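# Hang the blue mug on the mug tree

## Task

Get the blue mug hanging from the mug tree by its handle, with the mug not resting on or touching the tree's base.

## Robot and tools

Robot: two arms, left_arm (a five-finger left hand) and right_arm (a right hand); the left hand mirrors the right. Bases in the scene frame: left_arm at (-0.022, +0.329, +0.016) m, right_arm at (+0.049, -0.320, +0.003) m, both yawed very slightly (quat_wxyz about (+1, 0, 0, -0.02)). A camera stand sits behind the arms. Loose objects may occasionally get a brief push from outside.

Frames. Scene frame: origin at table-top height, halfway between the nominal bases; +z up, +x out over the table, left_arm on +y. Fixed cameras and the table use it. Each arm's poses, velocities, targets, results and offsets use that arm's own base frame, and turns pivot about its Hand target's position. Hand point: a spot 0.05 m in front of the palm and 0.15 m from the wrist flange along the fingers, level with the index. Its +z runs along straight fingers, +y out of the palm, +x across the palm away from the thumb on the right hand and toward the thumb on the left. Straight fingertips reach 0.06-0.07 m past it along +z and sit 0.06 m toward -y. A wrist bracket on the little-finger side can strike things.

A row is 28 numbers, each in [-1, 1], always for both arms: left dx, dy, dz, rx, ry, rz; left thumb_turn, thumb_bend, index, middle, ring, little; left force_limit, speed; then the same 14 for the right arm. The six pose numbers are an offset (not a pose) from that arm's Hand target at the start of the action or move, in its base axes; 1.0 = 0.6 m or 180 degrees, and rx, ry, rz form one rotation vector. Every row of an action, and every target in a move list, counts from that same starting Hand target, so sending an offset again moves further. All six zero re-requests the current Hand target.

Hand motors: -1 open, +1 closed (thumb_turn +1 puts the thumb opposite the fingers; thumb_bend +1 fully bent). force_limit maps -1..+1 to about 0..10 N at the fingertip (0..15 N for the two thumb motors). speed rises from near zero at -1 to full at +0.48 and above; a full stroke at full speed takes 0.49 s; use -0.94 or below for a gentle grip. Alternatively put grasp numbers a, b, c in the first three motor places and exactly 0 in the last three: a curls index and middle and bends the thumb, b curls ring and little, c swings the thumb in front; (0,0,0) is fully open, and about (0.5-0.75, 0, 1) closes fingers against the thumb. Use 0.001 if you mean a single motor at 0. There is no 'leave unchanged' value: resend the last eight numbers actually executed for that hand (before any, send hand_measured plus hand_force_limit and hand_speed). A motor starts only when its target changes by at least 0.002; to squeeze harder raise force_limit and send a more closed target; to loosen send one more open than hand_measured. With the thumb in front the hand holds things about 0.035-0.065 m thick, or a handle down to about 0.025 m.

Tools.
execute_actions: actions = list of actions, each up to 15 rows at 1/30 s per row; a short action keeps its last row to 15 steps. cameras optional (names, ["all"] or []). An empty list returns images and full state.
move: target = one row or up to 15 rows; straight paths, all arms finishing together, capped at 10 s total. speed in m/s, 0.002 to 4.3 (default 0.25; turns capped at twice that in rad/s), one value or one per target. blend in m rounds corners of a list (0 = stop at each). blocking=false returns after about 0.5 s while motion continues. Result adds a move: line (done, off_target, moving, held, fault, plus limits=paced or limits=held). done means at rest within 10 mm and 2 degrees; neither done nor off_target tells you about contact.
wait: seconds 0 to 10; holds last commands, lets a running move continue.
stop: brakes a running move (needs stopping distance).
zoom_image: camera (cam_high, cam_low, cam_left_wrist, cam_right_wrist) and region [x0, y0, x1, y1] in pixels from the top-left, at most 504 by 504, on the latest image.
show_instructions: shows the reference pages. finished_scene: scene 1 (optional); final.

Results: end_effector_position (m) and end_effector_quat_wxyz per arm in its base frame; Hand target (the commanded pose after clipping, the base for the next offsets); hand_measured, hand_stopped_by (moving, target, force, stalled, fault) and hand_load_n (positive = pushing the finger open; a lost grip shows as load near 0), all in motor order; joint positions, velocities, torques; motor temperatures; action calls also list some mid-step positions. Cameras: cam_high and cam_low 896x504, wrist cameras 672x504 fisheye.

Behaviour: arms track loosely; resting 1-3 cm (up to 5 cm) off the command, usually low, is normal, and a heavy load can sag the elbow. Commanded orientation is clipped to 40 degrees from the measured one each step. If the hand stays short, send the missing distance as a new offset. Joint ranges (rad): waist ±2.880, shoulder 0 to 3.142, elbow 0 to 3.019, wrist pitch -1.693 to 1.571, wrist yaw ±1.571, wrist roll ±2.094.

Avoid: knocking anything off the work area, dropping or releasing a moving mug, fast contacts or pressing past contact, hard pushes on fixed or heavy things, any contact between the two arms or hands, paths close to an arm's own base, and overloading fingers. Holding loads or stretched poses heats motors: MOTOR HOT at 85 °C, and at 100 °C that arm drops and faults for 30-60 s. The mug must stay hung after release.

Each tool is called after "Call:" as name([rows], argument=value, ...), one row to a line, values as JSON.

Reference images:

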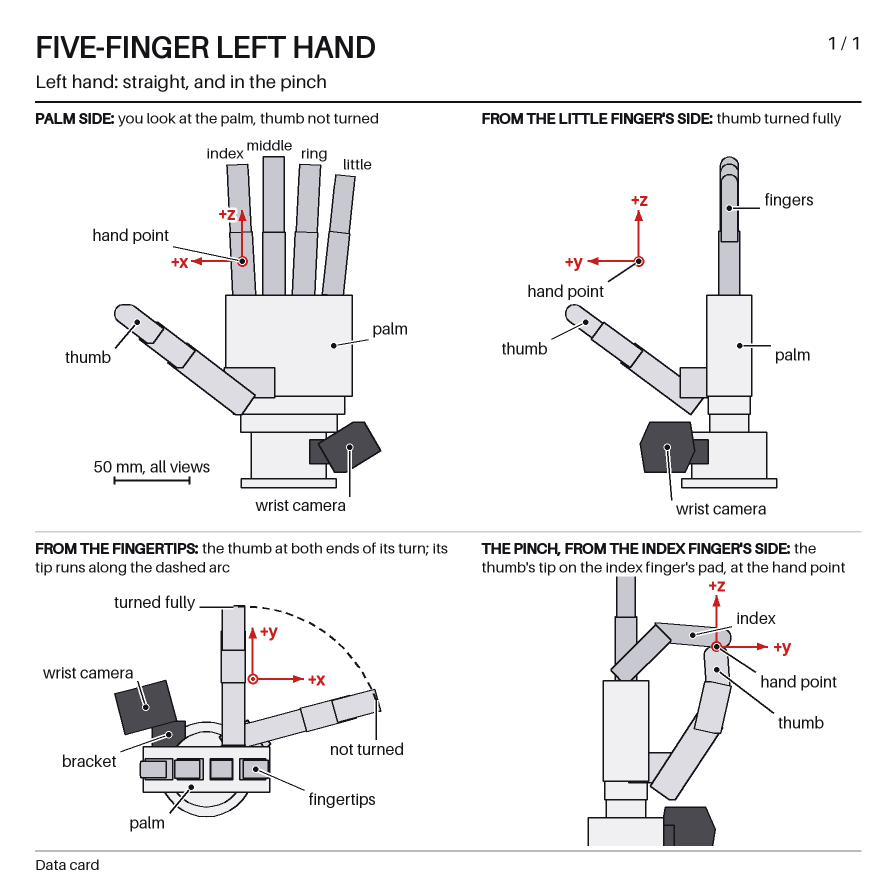

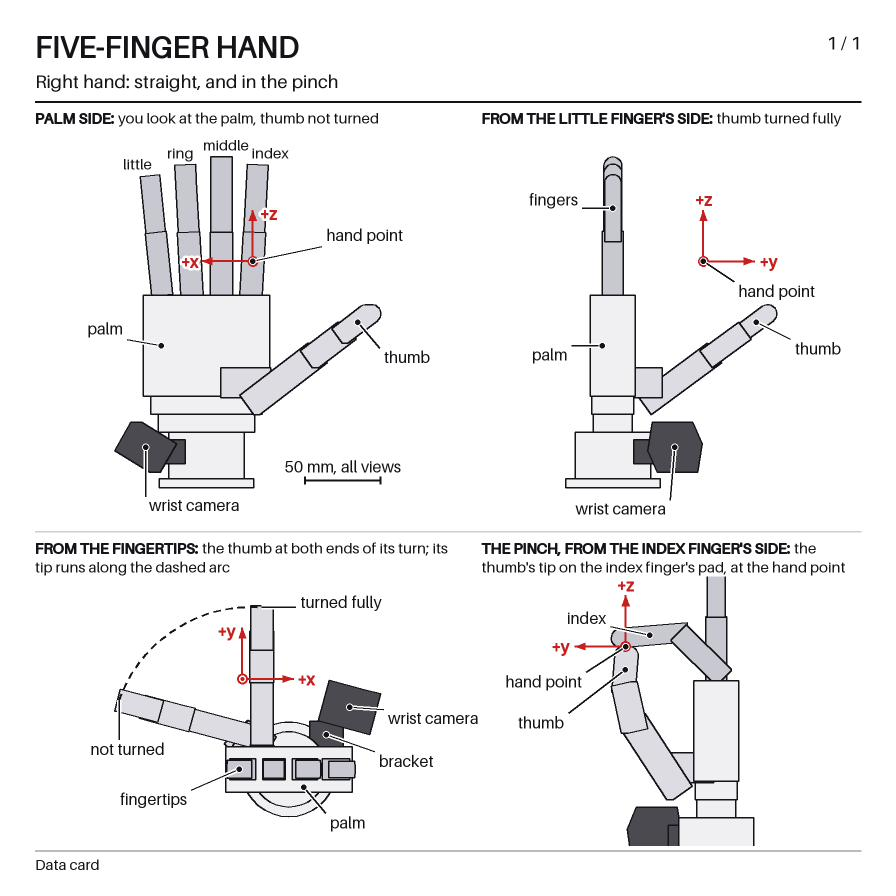

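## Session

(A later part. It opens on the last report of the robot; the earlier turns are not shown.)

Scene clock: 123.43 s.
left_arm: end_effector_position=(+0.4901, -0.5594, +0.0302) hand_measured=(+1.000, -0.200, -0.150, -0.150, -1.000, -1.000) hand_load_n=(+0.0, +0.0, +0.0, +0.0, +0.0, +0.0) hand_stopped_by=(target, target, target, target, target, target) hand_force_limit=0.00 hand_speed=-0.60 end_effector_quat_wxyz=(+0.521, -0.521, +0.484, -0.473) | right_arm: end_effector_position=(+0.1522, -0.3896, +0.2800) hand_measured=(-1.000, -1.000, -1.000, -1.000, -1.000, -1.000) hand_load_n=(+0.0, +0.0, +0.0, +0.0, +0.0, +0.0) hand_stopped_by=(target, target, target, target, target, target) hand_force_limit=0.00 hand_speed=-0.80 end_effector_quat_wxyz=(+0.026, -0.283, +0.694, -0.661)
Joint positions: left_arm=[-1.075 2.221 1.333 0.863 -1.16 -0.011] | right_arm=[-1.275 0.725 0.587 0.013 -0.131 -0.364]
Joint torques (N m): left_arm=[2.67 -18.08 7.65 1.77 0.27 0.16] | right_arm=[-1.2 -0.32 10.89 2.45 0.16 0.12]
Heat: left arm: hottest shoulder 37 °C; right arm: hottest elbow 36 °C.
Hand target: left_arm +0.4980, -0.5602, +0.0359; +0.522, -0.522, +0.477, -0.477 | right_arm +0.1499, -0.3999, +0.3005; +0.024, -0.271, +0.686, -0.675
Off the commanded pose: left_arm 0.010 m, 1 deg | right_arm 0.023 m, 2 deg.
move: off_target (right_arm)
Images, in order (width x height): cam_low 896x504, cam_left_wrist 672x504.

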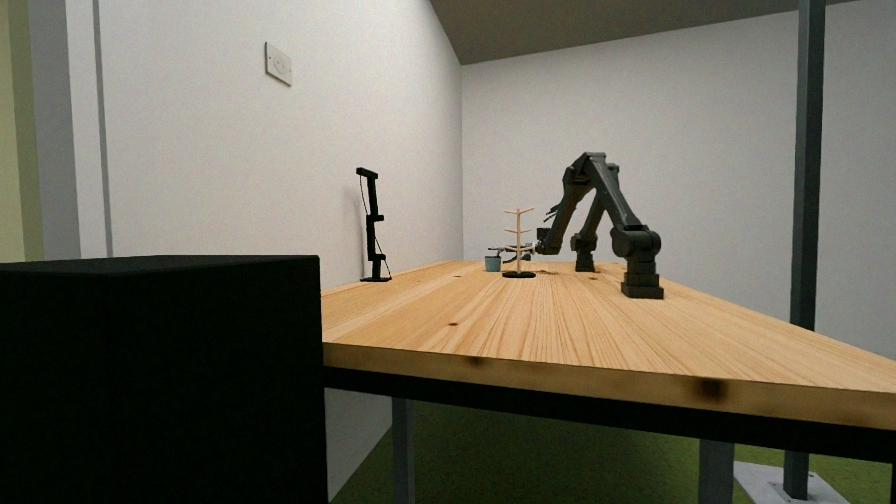

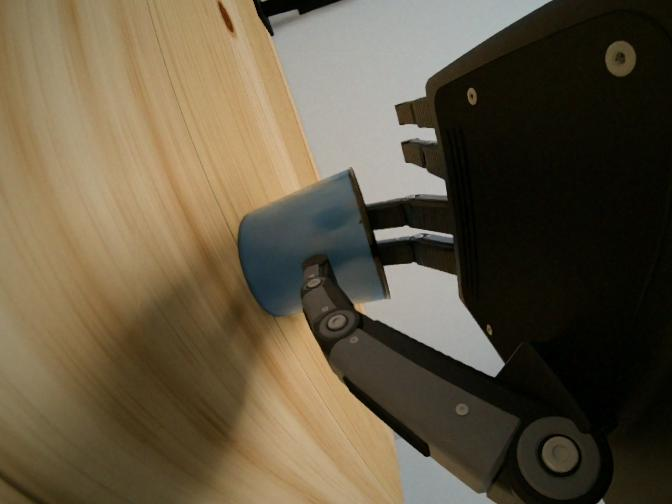

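Call:
move(target=[0,0,0,0,0,0,1,-0.2,0.5,0.5,-1,-1,-0.2,-0.85,0,0,0,0,0,0,-1,-1,-1,-1,-1,-1,0,-0.8], speed=0.05, cameras=["cam_high","cam_low","cam_left_wrist"])

Call:
zoom_image(camera="cam_low", region=[470, 210, 550, 290])

Call:
zoom_image(camera="cam_high", region=[310, 240, 400, 340])

Scene clock: 125.80 s.
left_arm: end_effector_position=(+0.4909, -0.5592, +0.0301) hand_measured=(+1.000, -0.200, +0.208, +0.208, -1.000, -1.000) hand_load_n=(+0.0, +2.0, +4.0, +4.0, +0.0, +0.0) hand_stopped_by=(target, target, force, force, target, target) hand_force_limit=-0.20 hand_speed=-0.85 end_effector_quat_wxyz=(+0.521, -0.520, +0.484, -0.473) | right_arm: end_effector_position=(+0.1522, -0.3896, +0.2800) hand_measured=(-1.000, -1.000, -1.000, -1.000, -1.000, -1.000) hand_load_n=(+0.0, +0.5, +0.0, +0.0, +0.0, +0.0) hand_stopped_by=(target, target, target, target, target, target) hand_force_limit=0.00 hand_speed=-0.80 end_effector_quat_wxyz=(+0.026, -0.283, +0.694, -0.661)
Joint positions: left_arm=[-1.074 2.221 1.333 0.863 -1.157 -0.011] | right_arm=[-1.275 0.725 0.587 0.013 -0.131 -0.364]
Joint torques (N m): left_arm=[1.9 -17.79 7.6 1.83 0.11 0.19] | right_arm=[-1.2 -0.32 10.89 2.44 0.15 0.12]
Heat: left arm: hottest shoulder 37 °C; right arm: hottest elbow 36 °C.
Hand target: left_arm +0.4980, -0.5602, +0.0359; +0.522, -0.522, +0.477, -0.477 | right_arm +0.1499, -0.3999, +0.3005; +0.024, -0.271, +0.686, -0.675
Off the commanded pose: left_arm 0.009 m, 1 deg | right_arm 0.023 m, 2 deg.
move: off_target (right_arm)
Images, in order (width x height): cam_high 896x504, cam_low 896x504, cam_left_wrist 672x504.

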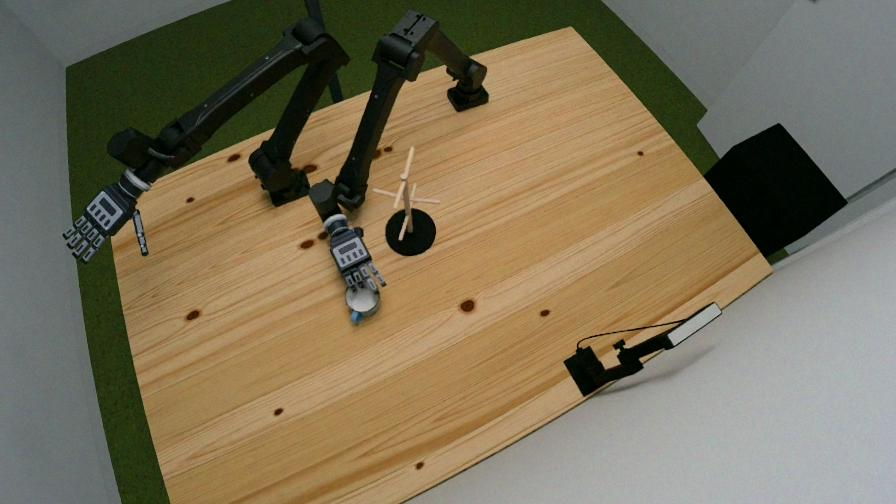

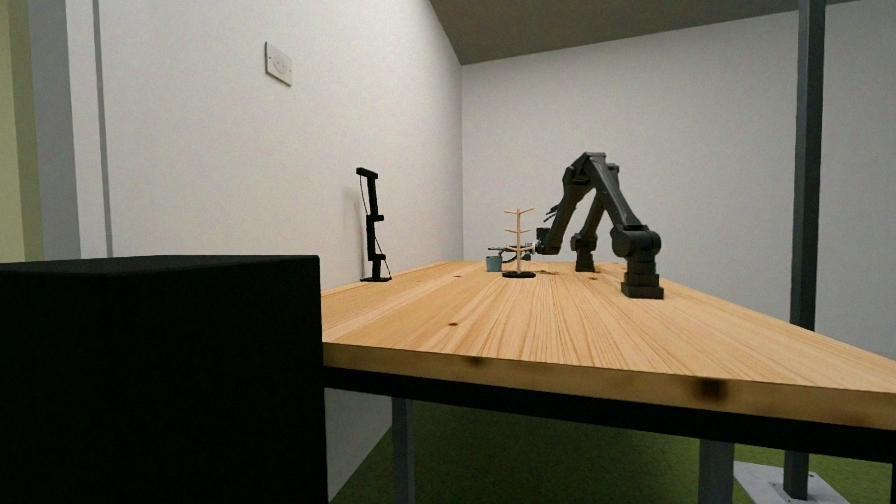

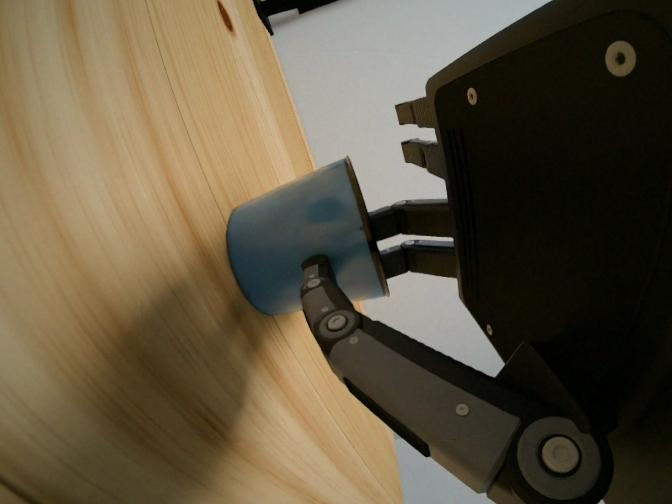

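Scaled by 6.300 from the camera's 896x504 image, which has a finer 1280x720 frame.

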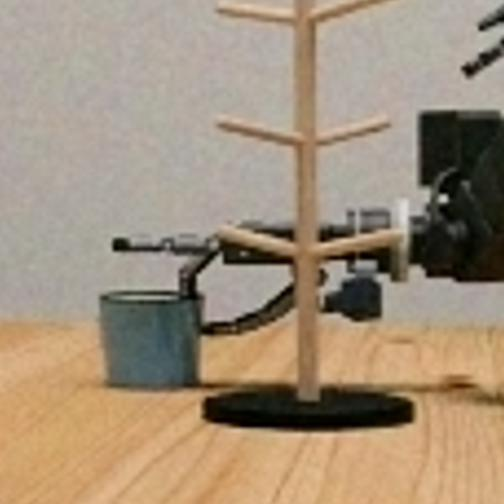

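Scaled by 5.040 from the camera's 896x504 image, which has a finer 1280x720 frame.

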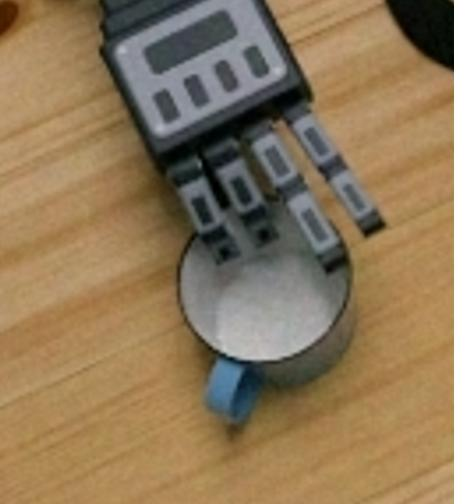

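Call:
move(target=[-0.01,0,0.06,0,0,0,1,-0.2,0.55,0.55,-1,-1,0.0,-0.85,0,0,0,0,0,0,-1,-1,-1,-1,-1,-1,0,-0.8], speed=0.06, cameras=["cam_low","cam_high"])

Scene clock: 132.43 s.
left_arm: end_effector_position=(+0.4909, -0.5580, +0.0444) hand_measured=(+1.000, -0.200, +0.218, +0.218, -1.000, -1.000) hand_load_n=(-1.0, +2.5, +7.5, +7.0, +0.0, +0.0) hand_stopped_by=(target, target, force, force, target, target) hand_force_limit=0.00 hand_speed=-0.85 end_effector_quat_wxyz=(+0.524, -0.519, +0.489, -0.466) | right_arm: end_effector_position=(+0.1522, -0.3896, +0.2800) hand_measured=(-1.000, -1.000, -1.000, -1.000, -1.000, -1.000) hand_load_n=(+0.0, +0.0, +0.0, +0.0, +0.0, +0.0) hand_stopped_by=(target, target, target, target, target, target) hand_force_limit=0.00 hand_speed=-0.80 end_effector_quat_wxyz=(+0.026, -0.283, +0.694, -0.661)
Joint positions: left_arm=[-1.074 2.188 1.333 0.816 -1.162 -0.007] | right_arm=[-1.275 0.725 0.587 0.013 -0.131 -0.364]
Joint torques (N m): left_arm=[0.85 -22.3 6.61 1.47 -0.08 0.09] | right_arm=[-1.08 -0.44 10.88 2.43 0.16 0.12]
Heat: left arm: hottest shoulder 37 °C; right arm: hottest elbow 37 °C.
Hand target: left_arm +0.4919, -0.5602, +0.0718; +0.522, -0.522, +0.477, -0.477 | right_arm +0.1499, -0.3999, +0.3005; +0.024, -0.271, +0.686, -0.675
Off the commanded pose: left_arm 0.028 m, 2 deg | right_arm 0.023 m, 2 deg.
move: off_target (left_arm, right_arm)
Images, in order (width x height): cam_high 896x504, cam_low 896x504.

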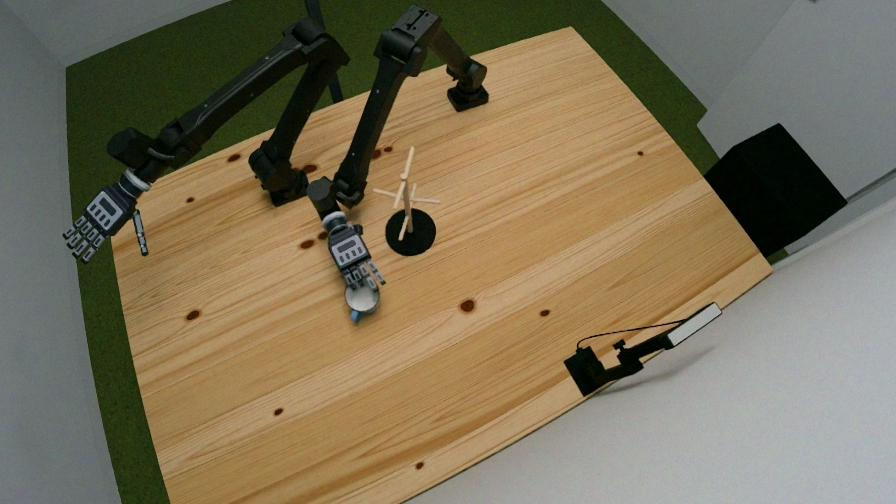

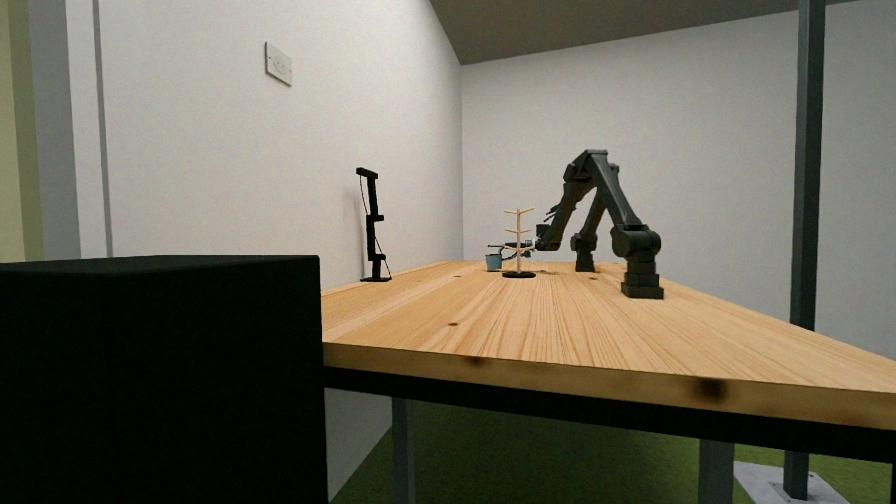

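Call:
move(target=[0,0,0.1,0,0,0,1,-0.2,0.55,0.55,-1,-1,0.0,-0.85,0,0,0,0,0,0,-1,-1,-1,-1,-1,-1,0,-0.8], speed=0.08, cameras=["cam_low","cam_high"])

Call:
zoom_image(camera="cam_low", region=[470, 190, 570, 290])

Scene clock: 134.57 s.
left_arm: end_effector_position=(+0.4901, -0.5563, +0.1004) hand_measured=(+1.000, -0.200, +0.218, +0.218, -1.000, -1.000) hand_load_n=(-1.0, +2.5, +7.5, +7.0, +0.0, +0.0) hand_stopped_by=(target, target, force, force, target, target) hand_force_limit=0.00 hand_speed=-0.85 end_effector_quat_wxyz=(+0.526, -0.517, +0.493, -0.462) | right_arm: end_effector_position=(+0.1522, -0.3896, +0.2800) hand_measured=(-1.000, -1.000, -1.000, -1.000, -1.000, -1.000) hand_load_n=(+0.0, +0.0, +0.0, +0.0, +0.0, +0.0) hand_stopped_by=(target, target, target, target, target, target) hand_force_limit=0.00 hand_speed=-0.80 end_effector_quat_wxyz=(+0.026, -0.283, +0.694, -0.661)
Joint positions: left_arm=[-1.074 2.078 1.333 0.697 -1.162 -0.004] | right_arm=[-1.275 0.725 0.587 0.013 -0.131 -0.364]
Joint torques (N m): left_arm=[1.2 -21.42 8.21 1.32 -0.04 0.03] | right_arm=[-1.26 -0.32 10.86 2.44 0.16 0.12]
Heat: left arm: hottest shoulder 37 °C; right arm: hottest elbow 37 °C.
Hand target: left_arm +0.4919, -0.5602, +0.1319; +0.522, -0.522, +0.477, -0.477 | right_arm +0.1499, -0.3999, +0.3005; +0.024, -0.271, +0.686, -0.675
Off the commanded pose: left_arm 0.032 m, 3 deg | right_arm 0.023 m, 2 deg.
move: off_target (left_arm, right_arm)
Images, in order (width x height): cam_high 896x504, cam_low 896x504.

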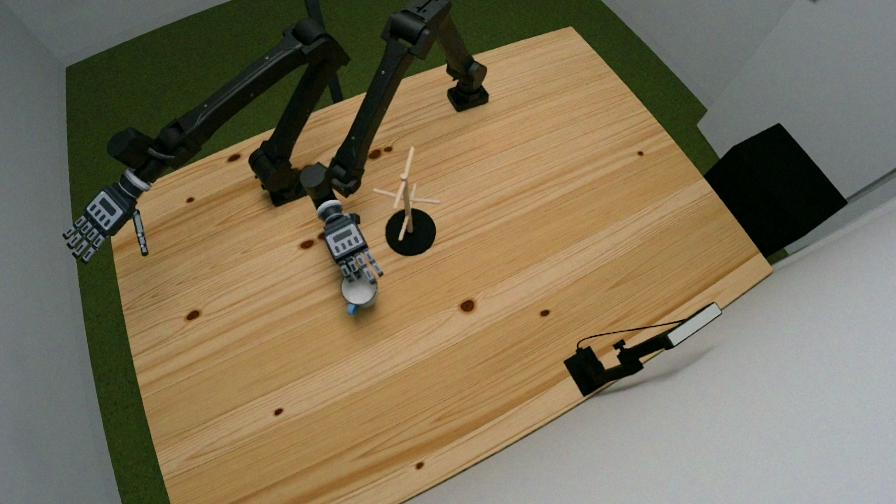

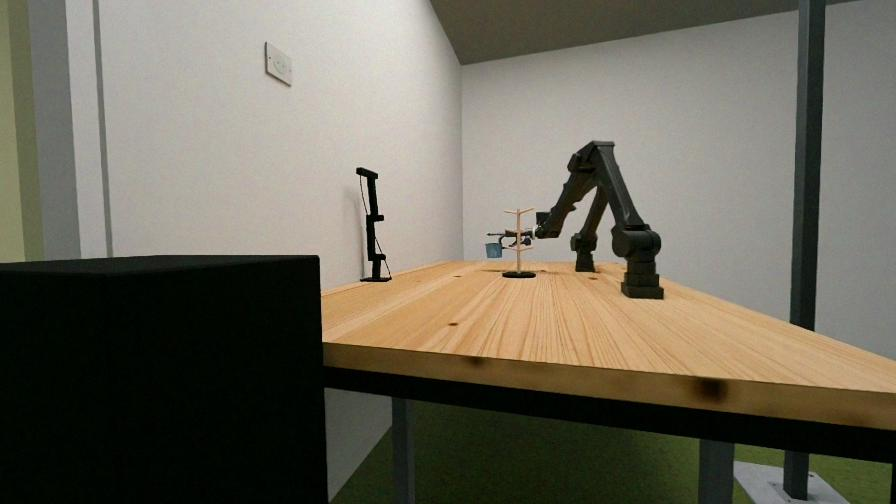

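Scaled by 5.040 from the camera's 896x504 image, which has a finer 1280x720 frame.

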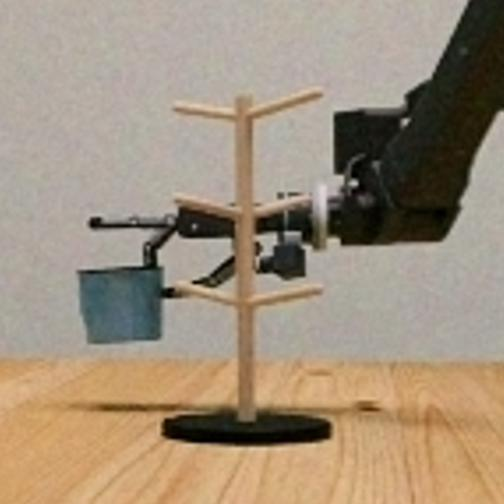

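Call:
zoom_image(camera="cam_high", region=[300, 190, 420, 340])

Scaled by 3.360 from the camera's 896x504 image, which has a finer 1280x720 frame.

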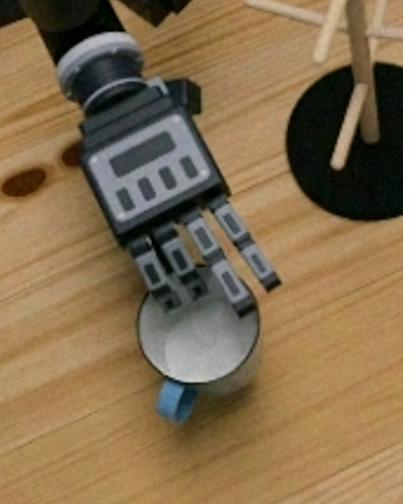

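Call:
move([
  [0,0,0.45,0,0,0,1,-0.2,0.55,0.55,-1,-1,0.0,-0.85,0,0,0,0,0,0,-1,-1,-1,-1,-1,-1,0,-0.8],
  [0.012,0.7,0.45,0,0,-0.35,1,-0.2,0.55,0.55,-1,-1,0.0,-0.85,0,0,0,0,0,0,-1,-1,-1,-1,-1,-1,0,-0.8],
  [0.012,0.7,0.02,0,0,-0.35,1,-0.2,0.55,0.55,-1,-1,0.0,-0.85,0,0,0,0,0,0,-1,-1,-1,-1,-1,-1,0,-0.8],
], speed=[0.25,0.25,0.2], blend=[0.06,0.05,0], cameras=["cam_low","cam_high"])

Call:
zoom_image(camera="cam_low", region=[440, 190, 570, 290])

Call:
zoom_image(camera="cam_high", region=[370, 170, 520, 290])

Scene clock: 164.43 s.
left_arm: end_effector_position=(+0.4960, -0.1438, +0.1354) hand_measured=(+1.000, -0.200, +0.218, +0.218, -1.000, -1.000) hand_load_n=(-1.0, +2.5, +7.5, +7.0, +0.0, +0.0) hand_stopped_by=(target, target, force, force, target, target) hand_force_limit=0.00 hand_speed=-0.85 end_effector_quat_wxyz=(+0.187, -0.202, +0.684, -0.676) | right_arm: end_effector_position=(+0.1522, -0.3896, +0.2800) hand_measured=(-1.000, -1.000, -1.000, -1.000, -1.000, -1.000) hand_load_n=(-0.5, +0.0, +0.0, -0.5, +0.0, +0.0) hand_stopped_by=(target, target, target, target, target, target) hand_force_limit=0.00 hand_speed=-0.80 end_effector_quat_wxyz=(+0.026, -0.283, +0.694, -0.661)
Joint positions: left_arm=[0.089 1.638 0.725 0.875 1.103 0.017] | right_arm=[-1.275 0.725 0.587 0.013 -0.131 -0.364]
Joint torques (N m): left_arm=[2.67 -11.4 6.64 2.48 0.3 -0.21] | right_arm=[-1.2 -0.38 10.88 2.43 0.16 0.11]
Motor temperatures (°C): left_arm=[27 40 36 32 28 28] | right_arm=[30 32 38 28 25 32]
Heat: left arm: hottest shoulder 40 °C; right arm: hottest elbow 38 °C.
Hand target: left_arm +0.4992, -0.1402, +0.1439; +0.196, -0.196, +0.679, -0.679 | right_arm +0.1499, -0.3999, +0.3005; +0.024, -0.271, +0.686, -0.675
Off the commanded pose: left_arm 0.010 m, 1 deg | right_arm 0.023 m, 2 deg.
move: off_target (right_arm)
Images, in order (width x height): cam_high 896x504, cam_low 896x504.

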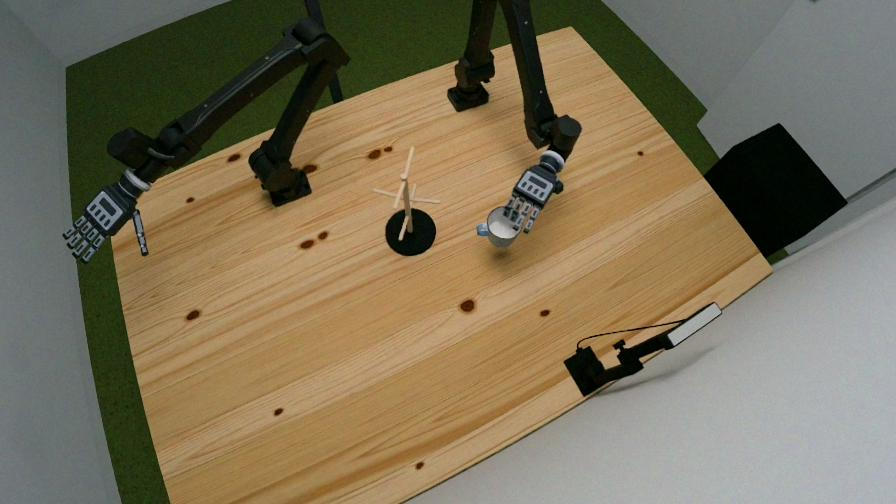

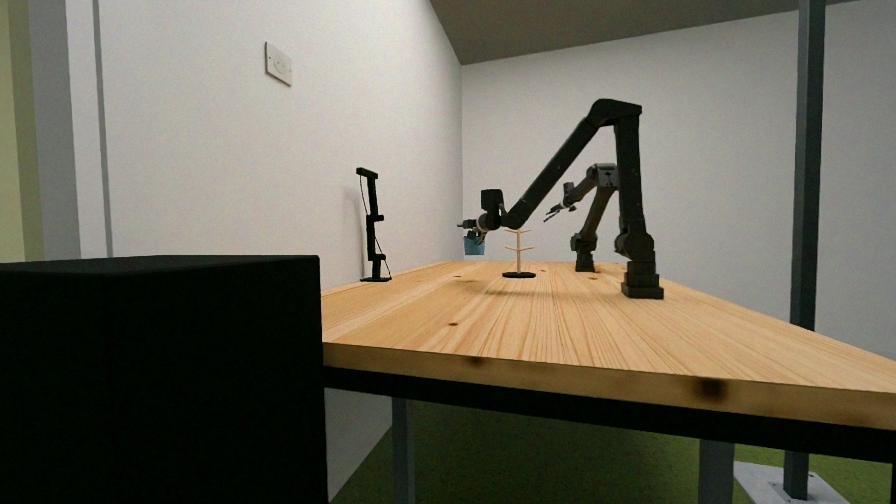

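Scaled by 3.877 from the camera's 896x504 image, which has a finer 1280x720 frame.

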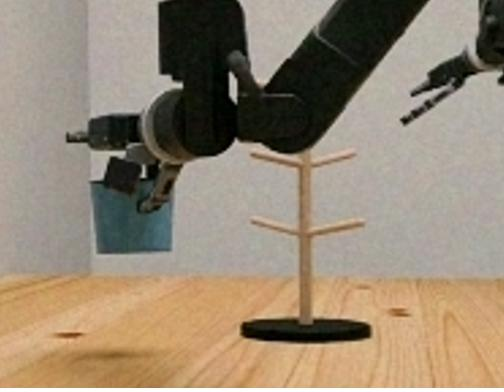

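Scaled by 3.360 from the camera's 896x504 image, which has a finer 1280x720 frame.

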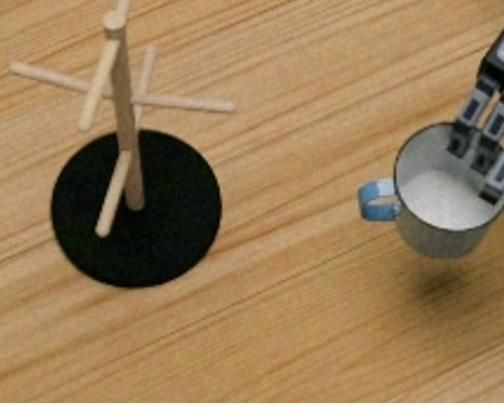

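Call:
move(target=[0,0,-0.15,0,0,0,1,-0.2,0.55,0.55,-1,-1,0.0,-0.85,0,0,0,0,0,0,-1,-1,-1,-1,-1,-1,0,-0.8], speed=0.12, cameras=["cam_low","cam_high"])

Call:
zoom_image(camera="cam_low", region=[440, 210, 520, 290])

Call:
zoom_image(camera="cam_high", region=[440, 170, 560, 290])

Scene clock: 168.13 s.
left_arm: end_effector_position=(+0.4960, -0.1438, +0.0469) hand_measured=(+1.000, -0.200, +0.218, +0.218, -1.000, -1.000) hand_load_n=(-1.0, +2.5, +7.5, +7.5, +0.0, +0.0) hand_stopped_by=(target, target, force, force, target, target) hand_force_limit=0.00 hand_speed=-0.85 end_effector_quat_wxyz=(+0.188, -0.201, +0.684, -0.676) | right_arm: end_effector_position=(+0.1522, -0.3896, +0.2800) hand_measured=(-1.000, -1.000, -1.000, -1.000, -1.000, -1.000) hand_load_n=(+0.0, +0.0, +0.0, +0.0, +0.0, +0.0) hand_stopped_by=(target, target, target, target, target, target) hand_force_limit=0.00 hand_speed=-0.80 end_effector_quat_wxyz=(+0.026, -0.283, +0.694, -0.661)
Joint positions: left_arm=[0.089 1.897 0.704 1.158 1.103 0.017] | right_arm=[-1.275 0.725 0.587 0.013 -0.131 -0.364]
Joint torques (N m): left_arm=[1.49 -11.75 4.45 2.35 0.27 -0.18] | right_arm=[-1.14 -0.26 10.86 2.44 0.16 0.12]
Heat: left arm: hottest shoulder 39 °C; right arm: hottest elbow 38 °C.
Hand target: left_arm +0.4992, -0.1402, +0.0539; +0.196, -0.196, +0.679, -0.679 | right_arm +0.1499, -0.3999, +0.3005; +0.024, -0.271, +0.686, -0.675
Off the commanded pose: left_arm 0.008 m, 1 deg | right_arm 0.023 m, 2 deg.
move: off_target (right_arm)
Images, in order (width x height): cam_high 896x504, cam_low 896x504.

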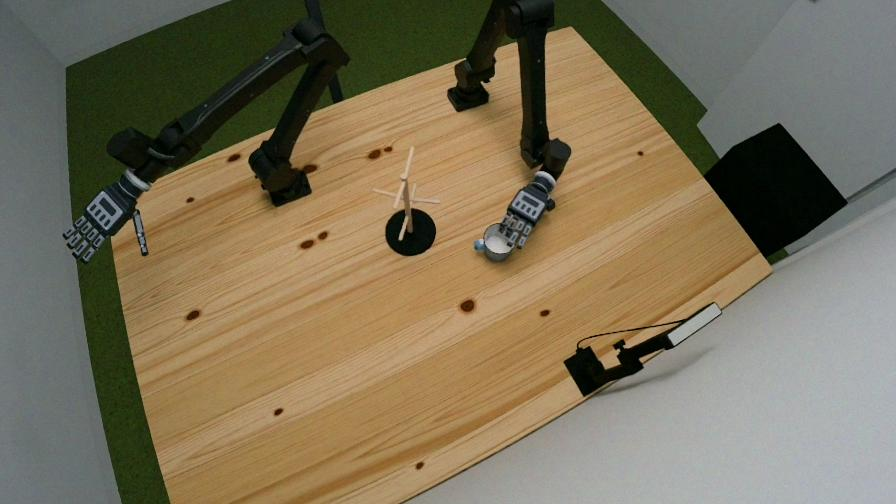

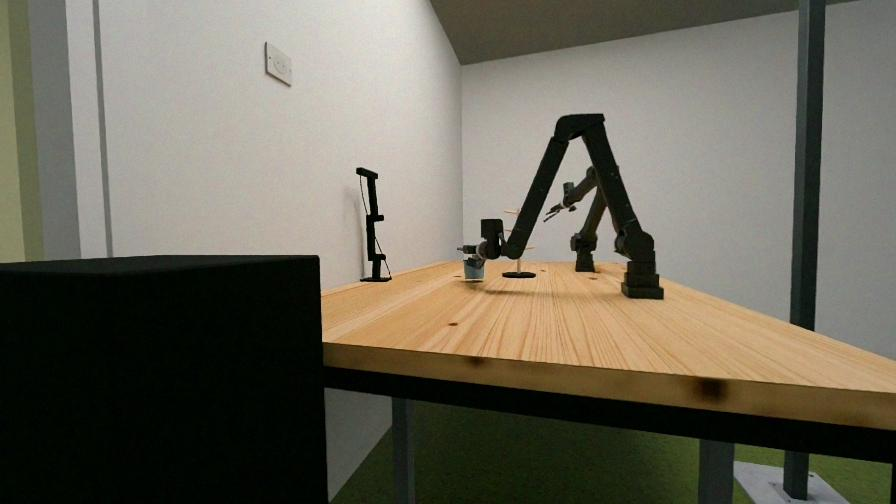

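Scaled by 6.300 from the camera's 896x504 image, which has a finer 1280x720 frame.

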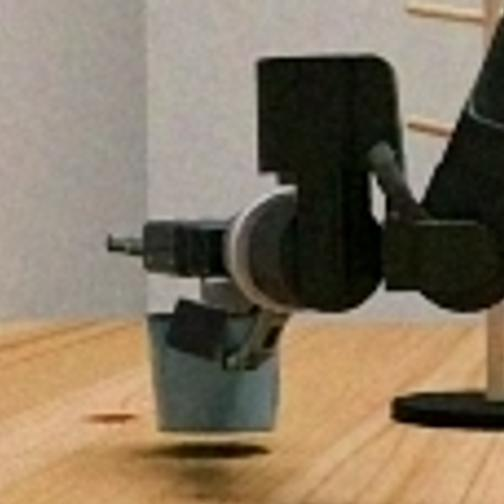

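Scaled by 4.200 from the camera's 896x504 image, which has a finer 1280x720 frame.

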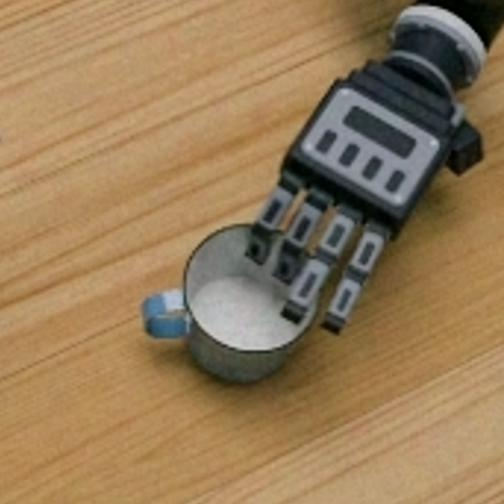

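Call:
move([
  [0,0,-0.025,0,0,0,1,-0.2,0.55,0.55,-1,-1,0.0,-0.85,0,0,0,0,0,0,-1,-1,-1,-1,-1,-1,0,-0.8],
  [0,0,-0.025,0,0,0,1,-0.65,-0.15,-0.15,-1,-1,0.0,-0.4,0,0,0,0,0,0,-1,-1,-1,-1,-1,-1,0,-0.8],
], speed=0.03, cameras=["cam_low","cam_high"])

Call:
zoom_image(camera="cam_low", region=[440, 210, 520, 290])

Call:
zoom_image(camera="cam_high", region=[440, 170, 560, 290])

Scene clock: 171.57 s.
left_arm: end_effector_position=(+0.4953, -0.1440, +0.0343) hand_measured=(+1.000, -0.650, -0.150, -0.150, -1.000, -1.000) hand_load_n=(+0.0, +0.0, +0.0, +0.0, +0.0, +0.0) hand_stopped_by=(target, target, target, target, target, target) hand_force_limit=0.00 hand_speed=-0.40 end_effector_quat_wxyz=(+0.189, -0.199, +0.683, -0.677) | right_arm: end_effector_position=(+0.1522, -0.3896, +0.2800) hand_measured=(-1.000, -1.000, -1.000, -1.000, -1.000, -1.000) hand_load_n=(+0.0, +0.0, +0.0, +0.0, +0.0, +0.0) hand_stopped_by=(target, target, target, target, target, target) hand_force_limit=0.00 hand_speed=-0.80 end_effector_quat_wxyz=(+0.026, -0.283, +0.694, -0.661)
Joint positions: left_arm=[0.089 1.94 0.704 1.21 1.103 0.012] | right_arm=[-1.275 0.725 0.587 0.013 -0.131 -0.364]
Joint torques (N m): left_arm=[1.55 -11.75 4.66 2.09 0.3 -0.12] | right_arm=[-1.2 -0.38 10.88 2.43 0.16 0.12]
Heat: left arm: hottest shoulder 39 °C; right arm: hottest elbow 38 °C.
Hand target: left_arm +0.4992, -0.1402, +0.0388; +0.196, -0.196, +0.679, -0.679 | right_arm +0.1499, -0.3999, +0.3005; +0.024, -0.271, +0.686, -0.675
Off the commanded pose: left_arm 0.007 m, 1 deg | right_arm 0.023 m, 2 deg.
move: off_target (right_arm)
Images, in order (width x height): cam_high 896x504, cam_low 896x504.

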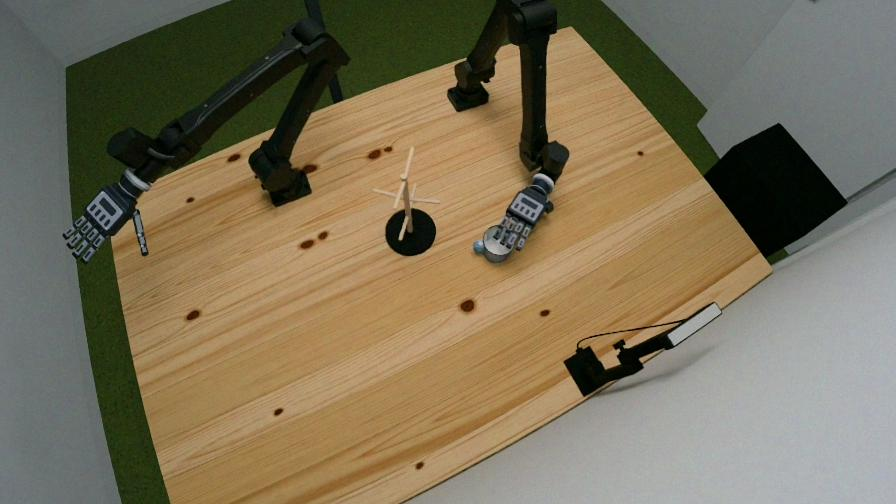

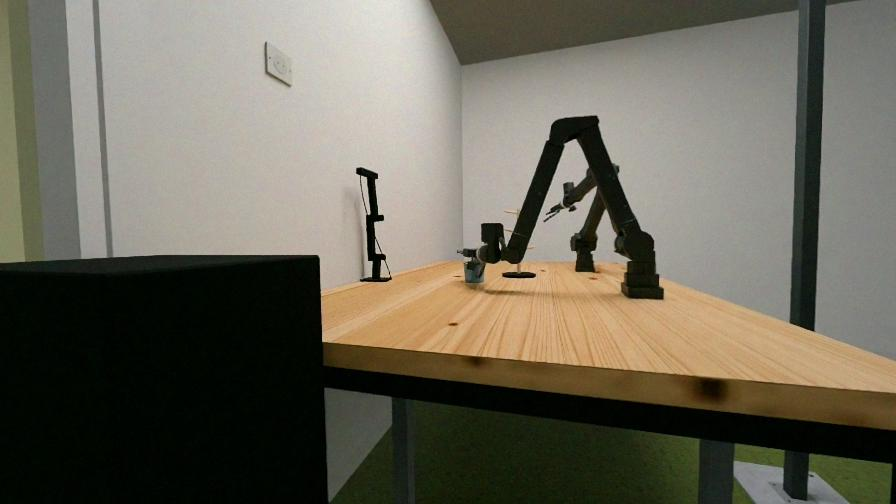

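Scaled by 6.300 from the camera's 896x504 image, which has a finer 1280x720 frame.

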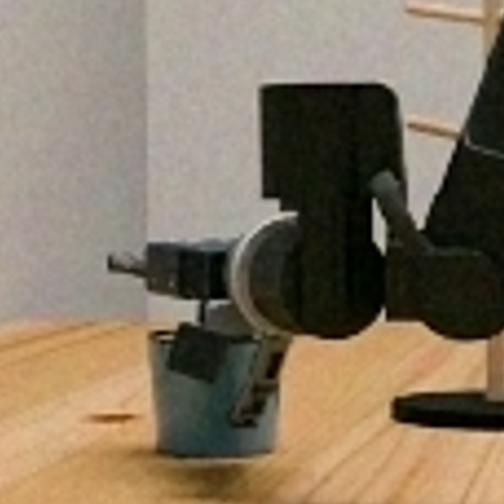

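Scaled by 4.200 from the camera's 896x504 image, which has a finer 1280x720 frame.

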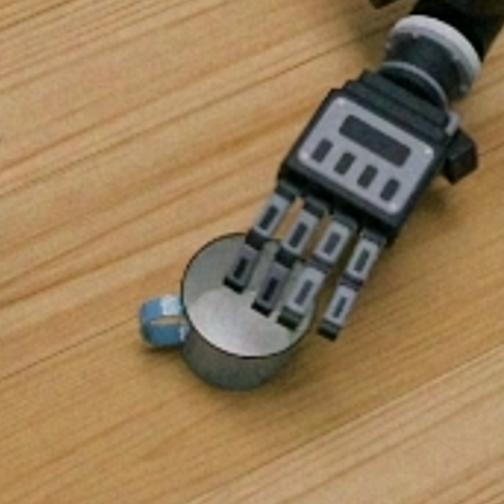

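Call:
move([
  [0,0,0.14,0,0,0,1,-0.65,-0.15,-0.15,-1,-1,0.0,-0.4,0,0,0,0,0,0,-1,-1,-1,-1,-1,-1,0,-0.8],
  [-0.0127,-0.0467,0.16,0,0,0.1944,1,-0.65,-0.15,-0.15,-1,-1,0.0,-0.4,0,0,0,0,0,0,-1,-1,-1,-1,-1,-1,0,-0.8],
], speed=[0.12,0.25], blend=[0.01,0], cameras=["cam_low","cam_high"])

Call:
zoom_image(camera="cam_low", region=[440, 210, 520, 290])

Call:
zoom_image(camera="cam_high", region=[440, 170, 560, 290])

Scene clock: 181.57 s.
left_arm: end_effector_position=(+0.4947, -0.1650, +0.1309) hand_measured=(+1.000, -0.650, -0.150, -0.150, -1.000, -1.000) hand_load_n=(+0.0, +0.0, +0.0, +0.0, -0.5, +0.0) hand_stopped_by=(target, target, target, target, target, target) hand_force_limit=0.00 hand_speed=-0.40 end_effector_quat_wxyz=(+0.391, -0.395, +0.589, -0.587) | right_arm: end_effector_position=(+0.1522, -0.3896, +0.2800) hand_measured=(-1.000, -1.000, -1.000, -1.000, -1.000, -1.000) hand_load_n=(-0.5, +0.0, +0.0, -0.5, +0.0, +0.0) hand_stopped_by=(target, target, target, target, target, target) hand_force_limit=0.00 hand_speed=-0.80 end_effector_quat_wxyz=(+0.026, -0.283, +0.694, -0.661)
Joint positions: left_arm=[-0.186 1.474 0.474 0.995 0.208 -0.002] | right_arm=[-1.275 0.725 0.587 0.013 -0.131 -0.364]
Joint torques (N m): left_arm=[1.14 -8.35 5.83 1.58 -0.03 0.04] | right_arm=[-1.14 -0.32 10.89 2.44 0.16 0.11]
Heat: left arm: hottest shoulder 39 °C; right arm: hottest elbow 38 °C.
Hand target: left_arm +0.4916, -0.1683, +0.1349; +0.391, -0.391, +0.589, -0.589 | right_arm +0.1499, -0.3999, +0.3005; +0.024, -0.271, +0.686, -0.675
Off the commanded pose: left_arm 0.006 m, 0 deg | right_arm 0.023 m, 2 deg.
move: off_target (right_arm)
Images, in order (width x height): cam_high 896x504, cam_low 896x504.

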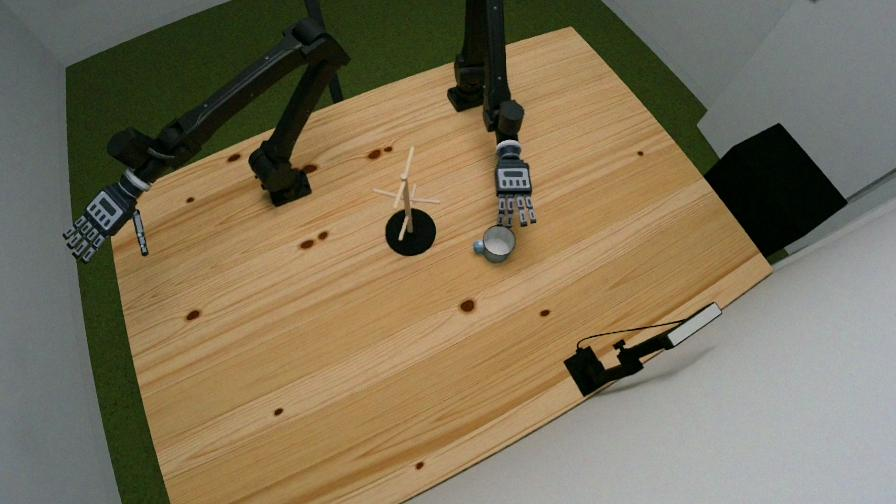

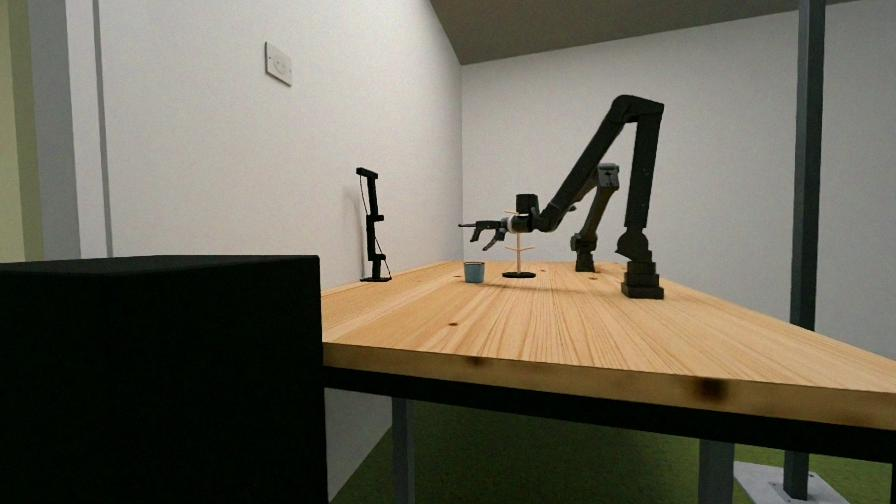

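Scaled by 6.300 from the camera's 896x504 image, which has a finer 1280x720 frame.

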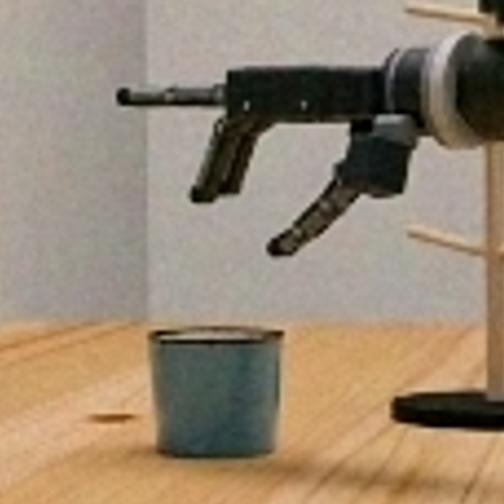

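Scaled by 4.200 from the camera's 896x504 image, which has a finer 1280x720 frame.

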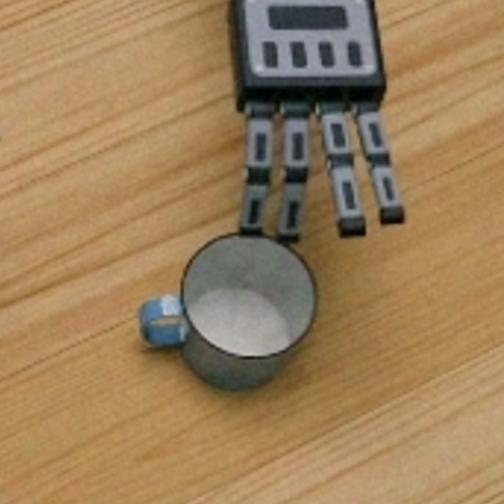

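Call:
move([
  [-0.0277,0.0117,0,0,0,0,1,-0.65,-0.15,-0.15,-1,-1,0.0,-0.4,0,0,0,0,0,0,-1,-1,-1,-1,-1,-1,0,-0.8],
  [-0.0277,0.0117,-0.0833,0,0,0,1,-0.65,-0.15,-0.15,-1,-1,0.0,-0.4,0,0,0,0,0,0,-1,-1,-1,-1,-1,-1,0,-0.8],
], speed=[0.1,0.1], blend=[0.005,0], cameras=["cam_low","cam_high"])

Call:
zoom_image(camera="cam_low", region=[440, 210, 520, 290])

Call:
zoom_image(camera="cam_high", region=[440, 170, 560, 290])

Scene clock: 190.57 s.
left_arm: end_effector_position=(+0.4748, -0.1621, +0.0833) hand_measured=(+1.000, -0.650, -0.150, -0.150, -1.000, -1.000) hand_load_n=(+0.0, +0.0, +0.0, -0.5, +0.0, +0.0) hand_stopped_by=(target, target, target, target, target, target) hand_force_limit=0.00 hand_speed=-0.40 end_effector_quat_wxyz=(+0.387, -0.395, +0.592, -0.586) | right_arm: end_effector_position=(+0.1522, -0.3896, +0.2800) hand_measured=(-1.000, -1.000, -1.000, -1.000, -1.000, -1.000) hand_load_n=(+0.0, +0.0, +0.0, +0.0, +0.0, +0.0) hand_stopped_by=(target, target, target, target, target, target) hand_force_limit=0.00 hand_speed=-0.80 end_effector_quat_wxyz=(+0.026, -0.283, +0.694, -0.661)
Joint positions: left_arm=[-0.186 1.62 0.401 1.206 0.212 -0.002] | right_arm=[-1.275 0.725 0.587 0.013 -0.131 -0.364]
Joint torques (N m): left_arm=[2.32 -8.12 4.23 2.81 0.22 0.04] | right_arm=[-1.2 -0.38 10.88 2.44 0.16 0.12]
Heat: left arm: hottest shoulder 38 °C; right arm: hottest elbow 38 °C.
Hand target: left_arm +0.4750, -0.1612, +0.0849; +0.391, -0.391, +0.589, -0.589 | right_arm +0.1499, -0.3999, +0.3005; +0.024, -0.271, +0.686, -0.675
Off the commanded pose: left_arm 0.002 m, 1 deg | right_arm 0.023 m, 2 deg.
move: off_target (right_arm)
Images, in order (width x height): cam_high 896x504, cam_low 896x504.

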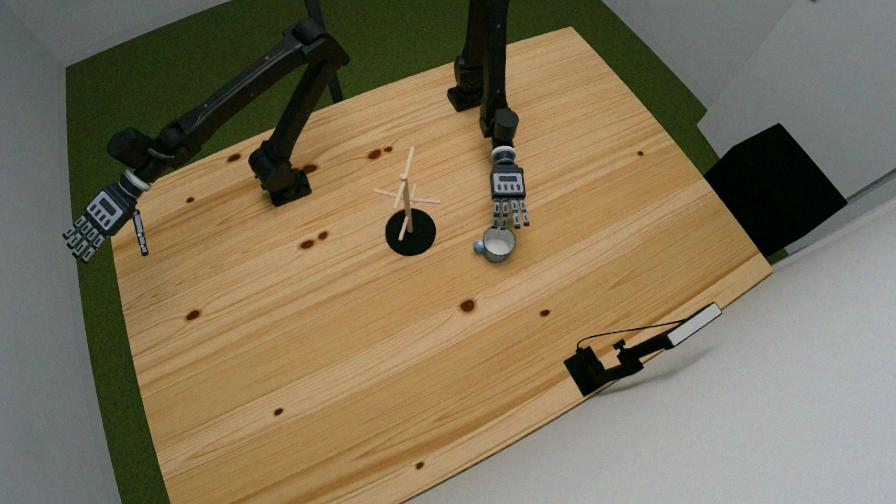

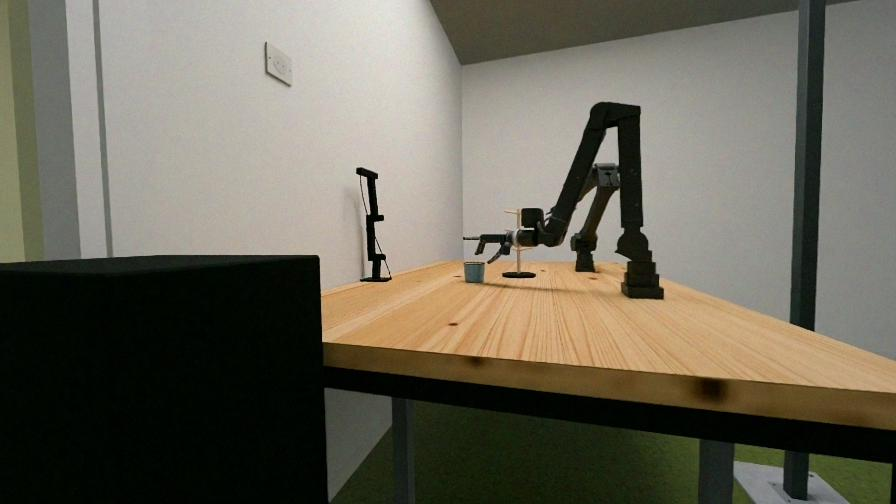

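Scaled by 6.300 from the camera's 896x504 image, which has a finer 1280x720 frame.

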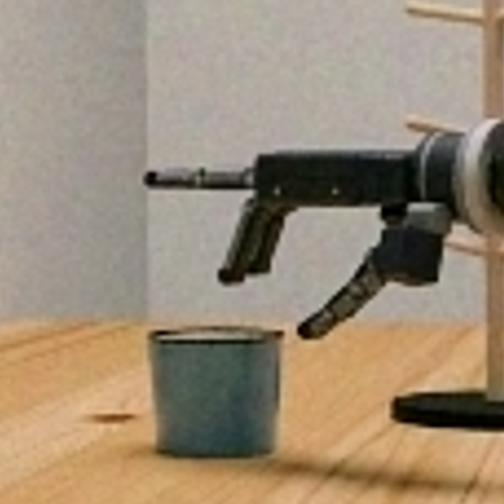

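Scaled by 4.200 from the camera's 896x504 image, which has a finer 1280x720 frame.

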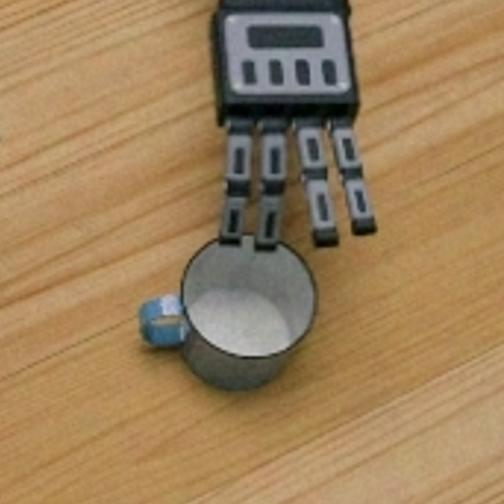

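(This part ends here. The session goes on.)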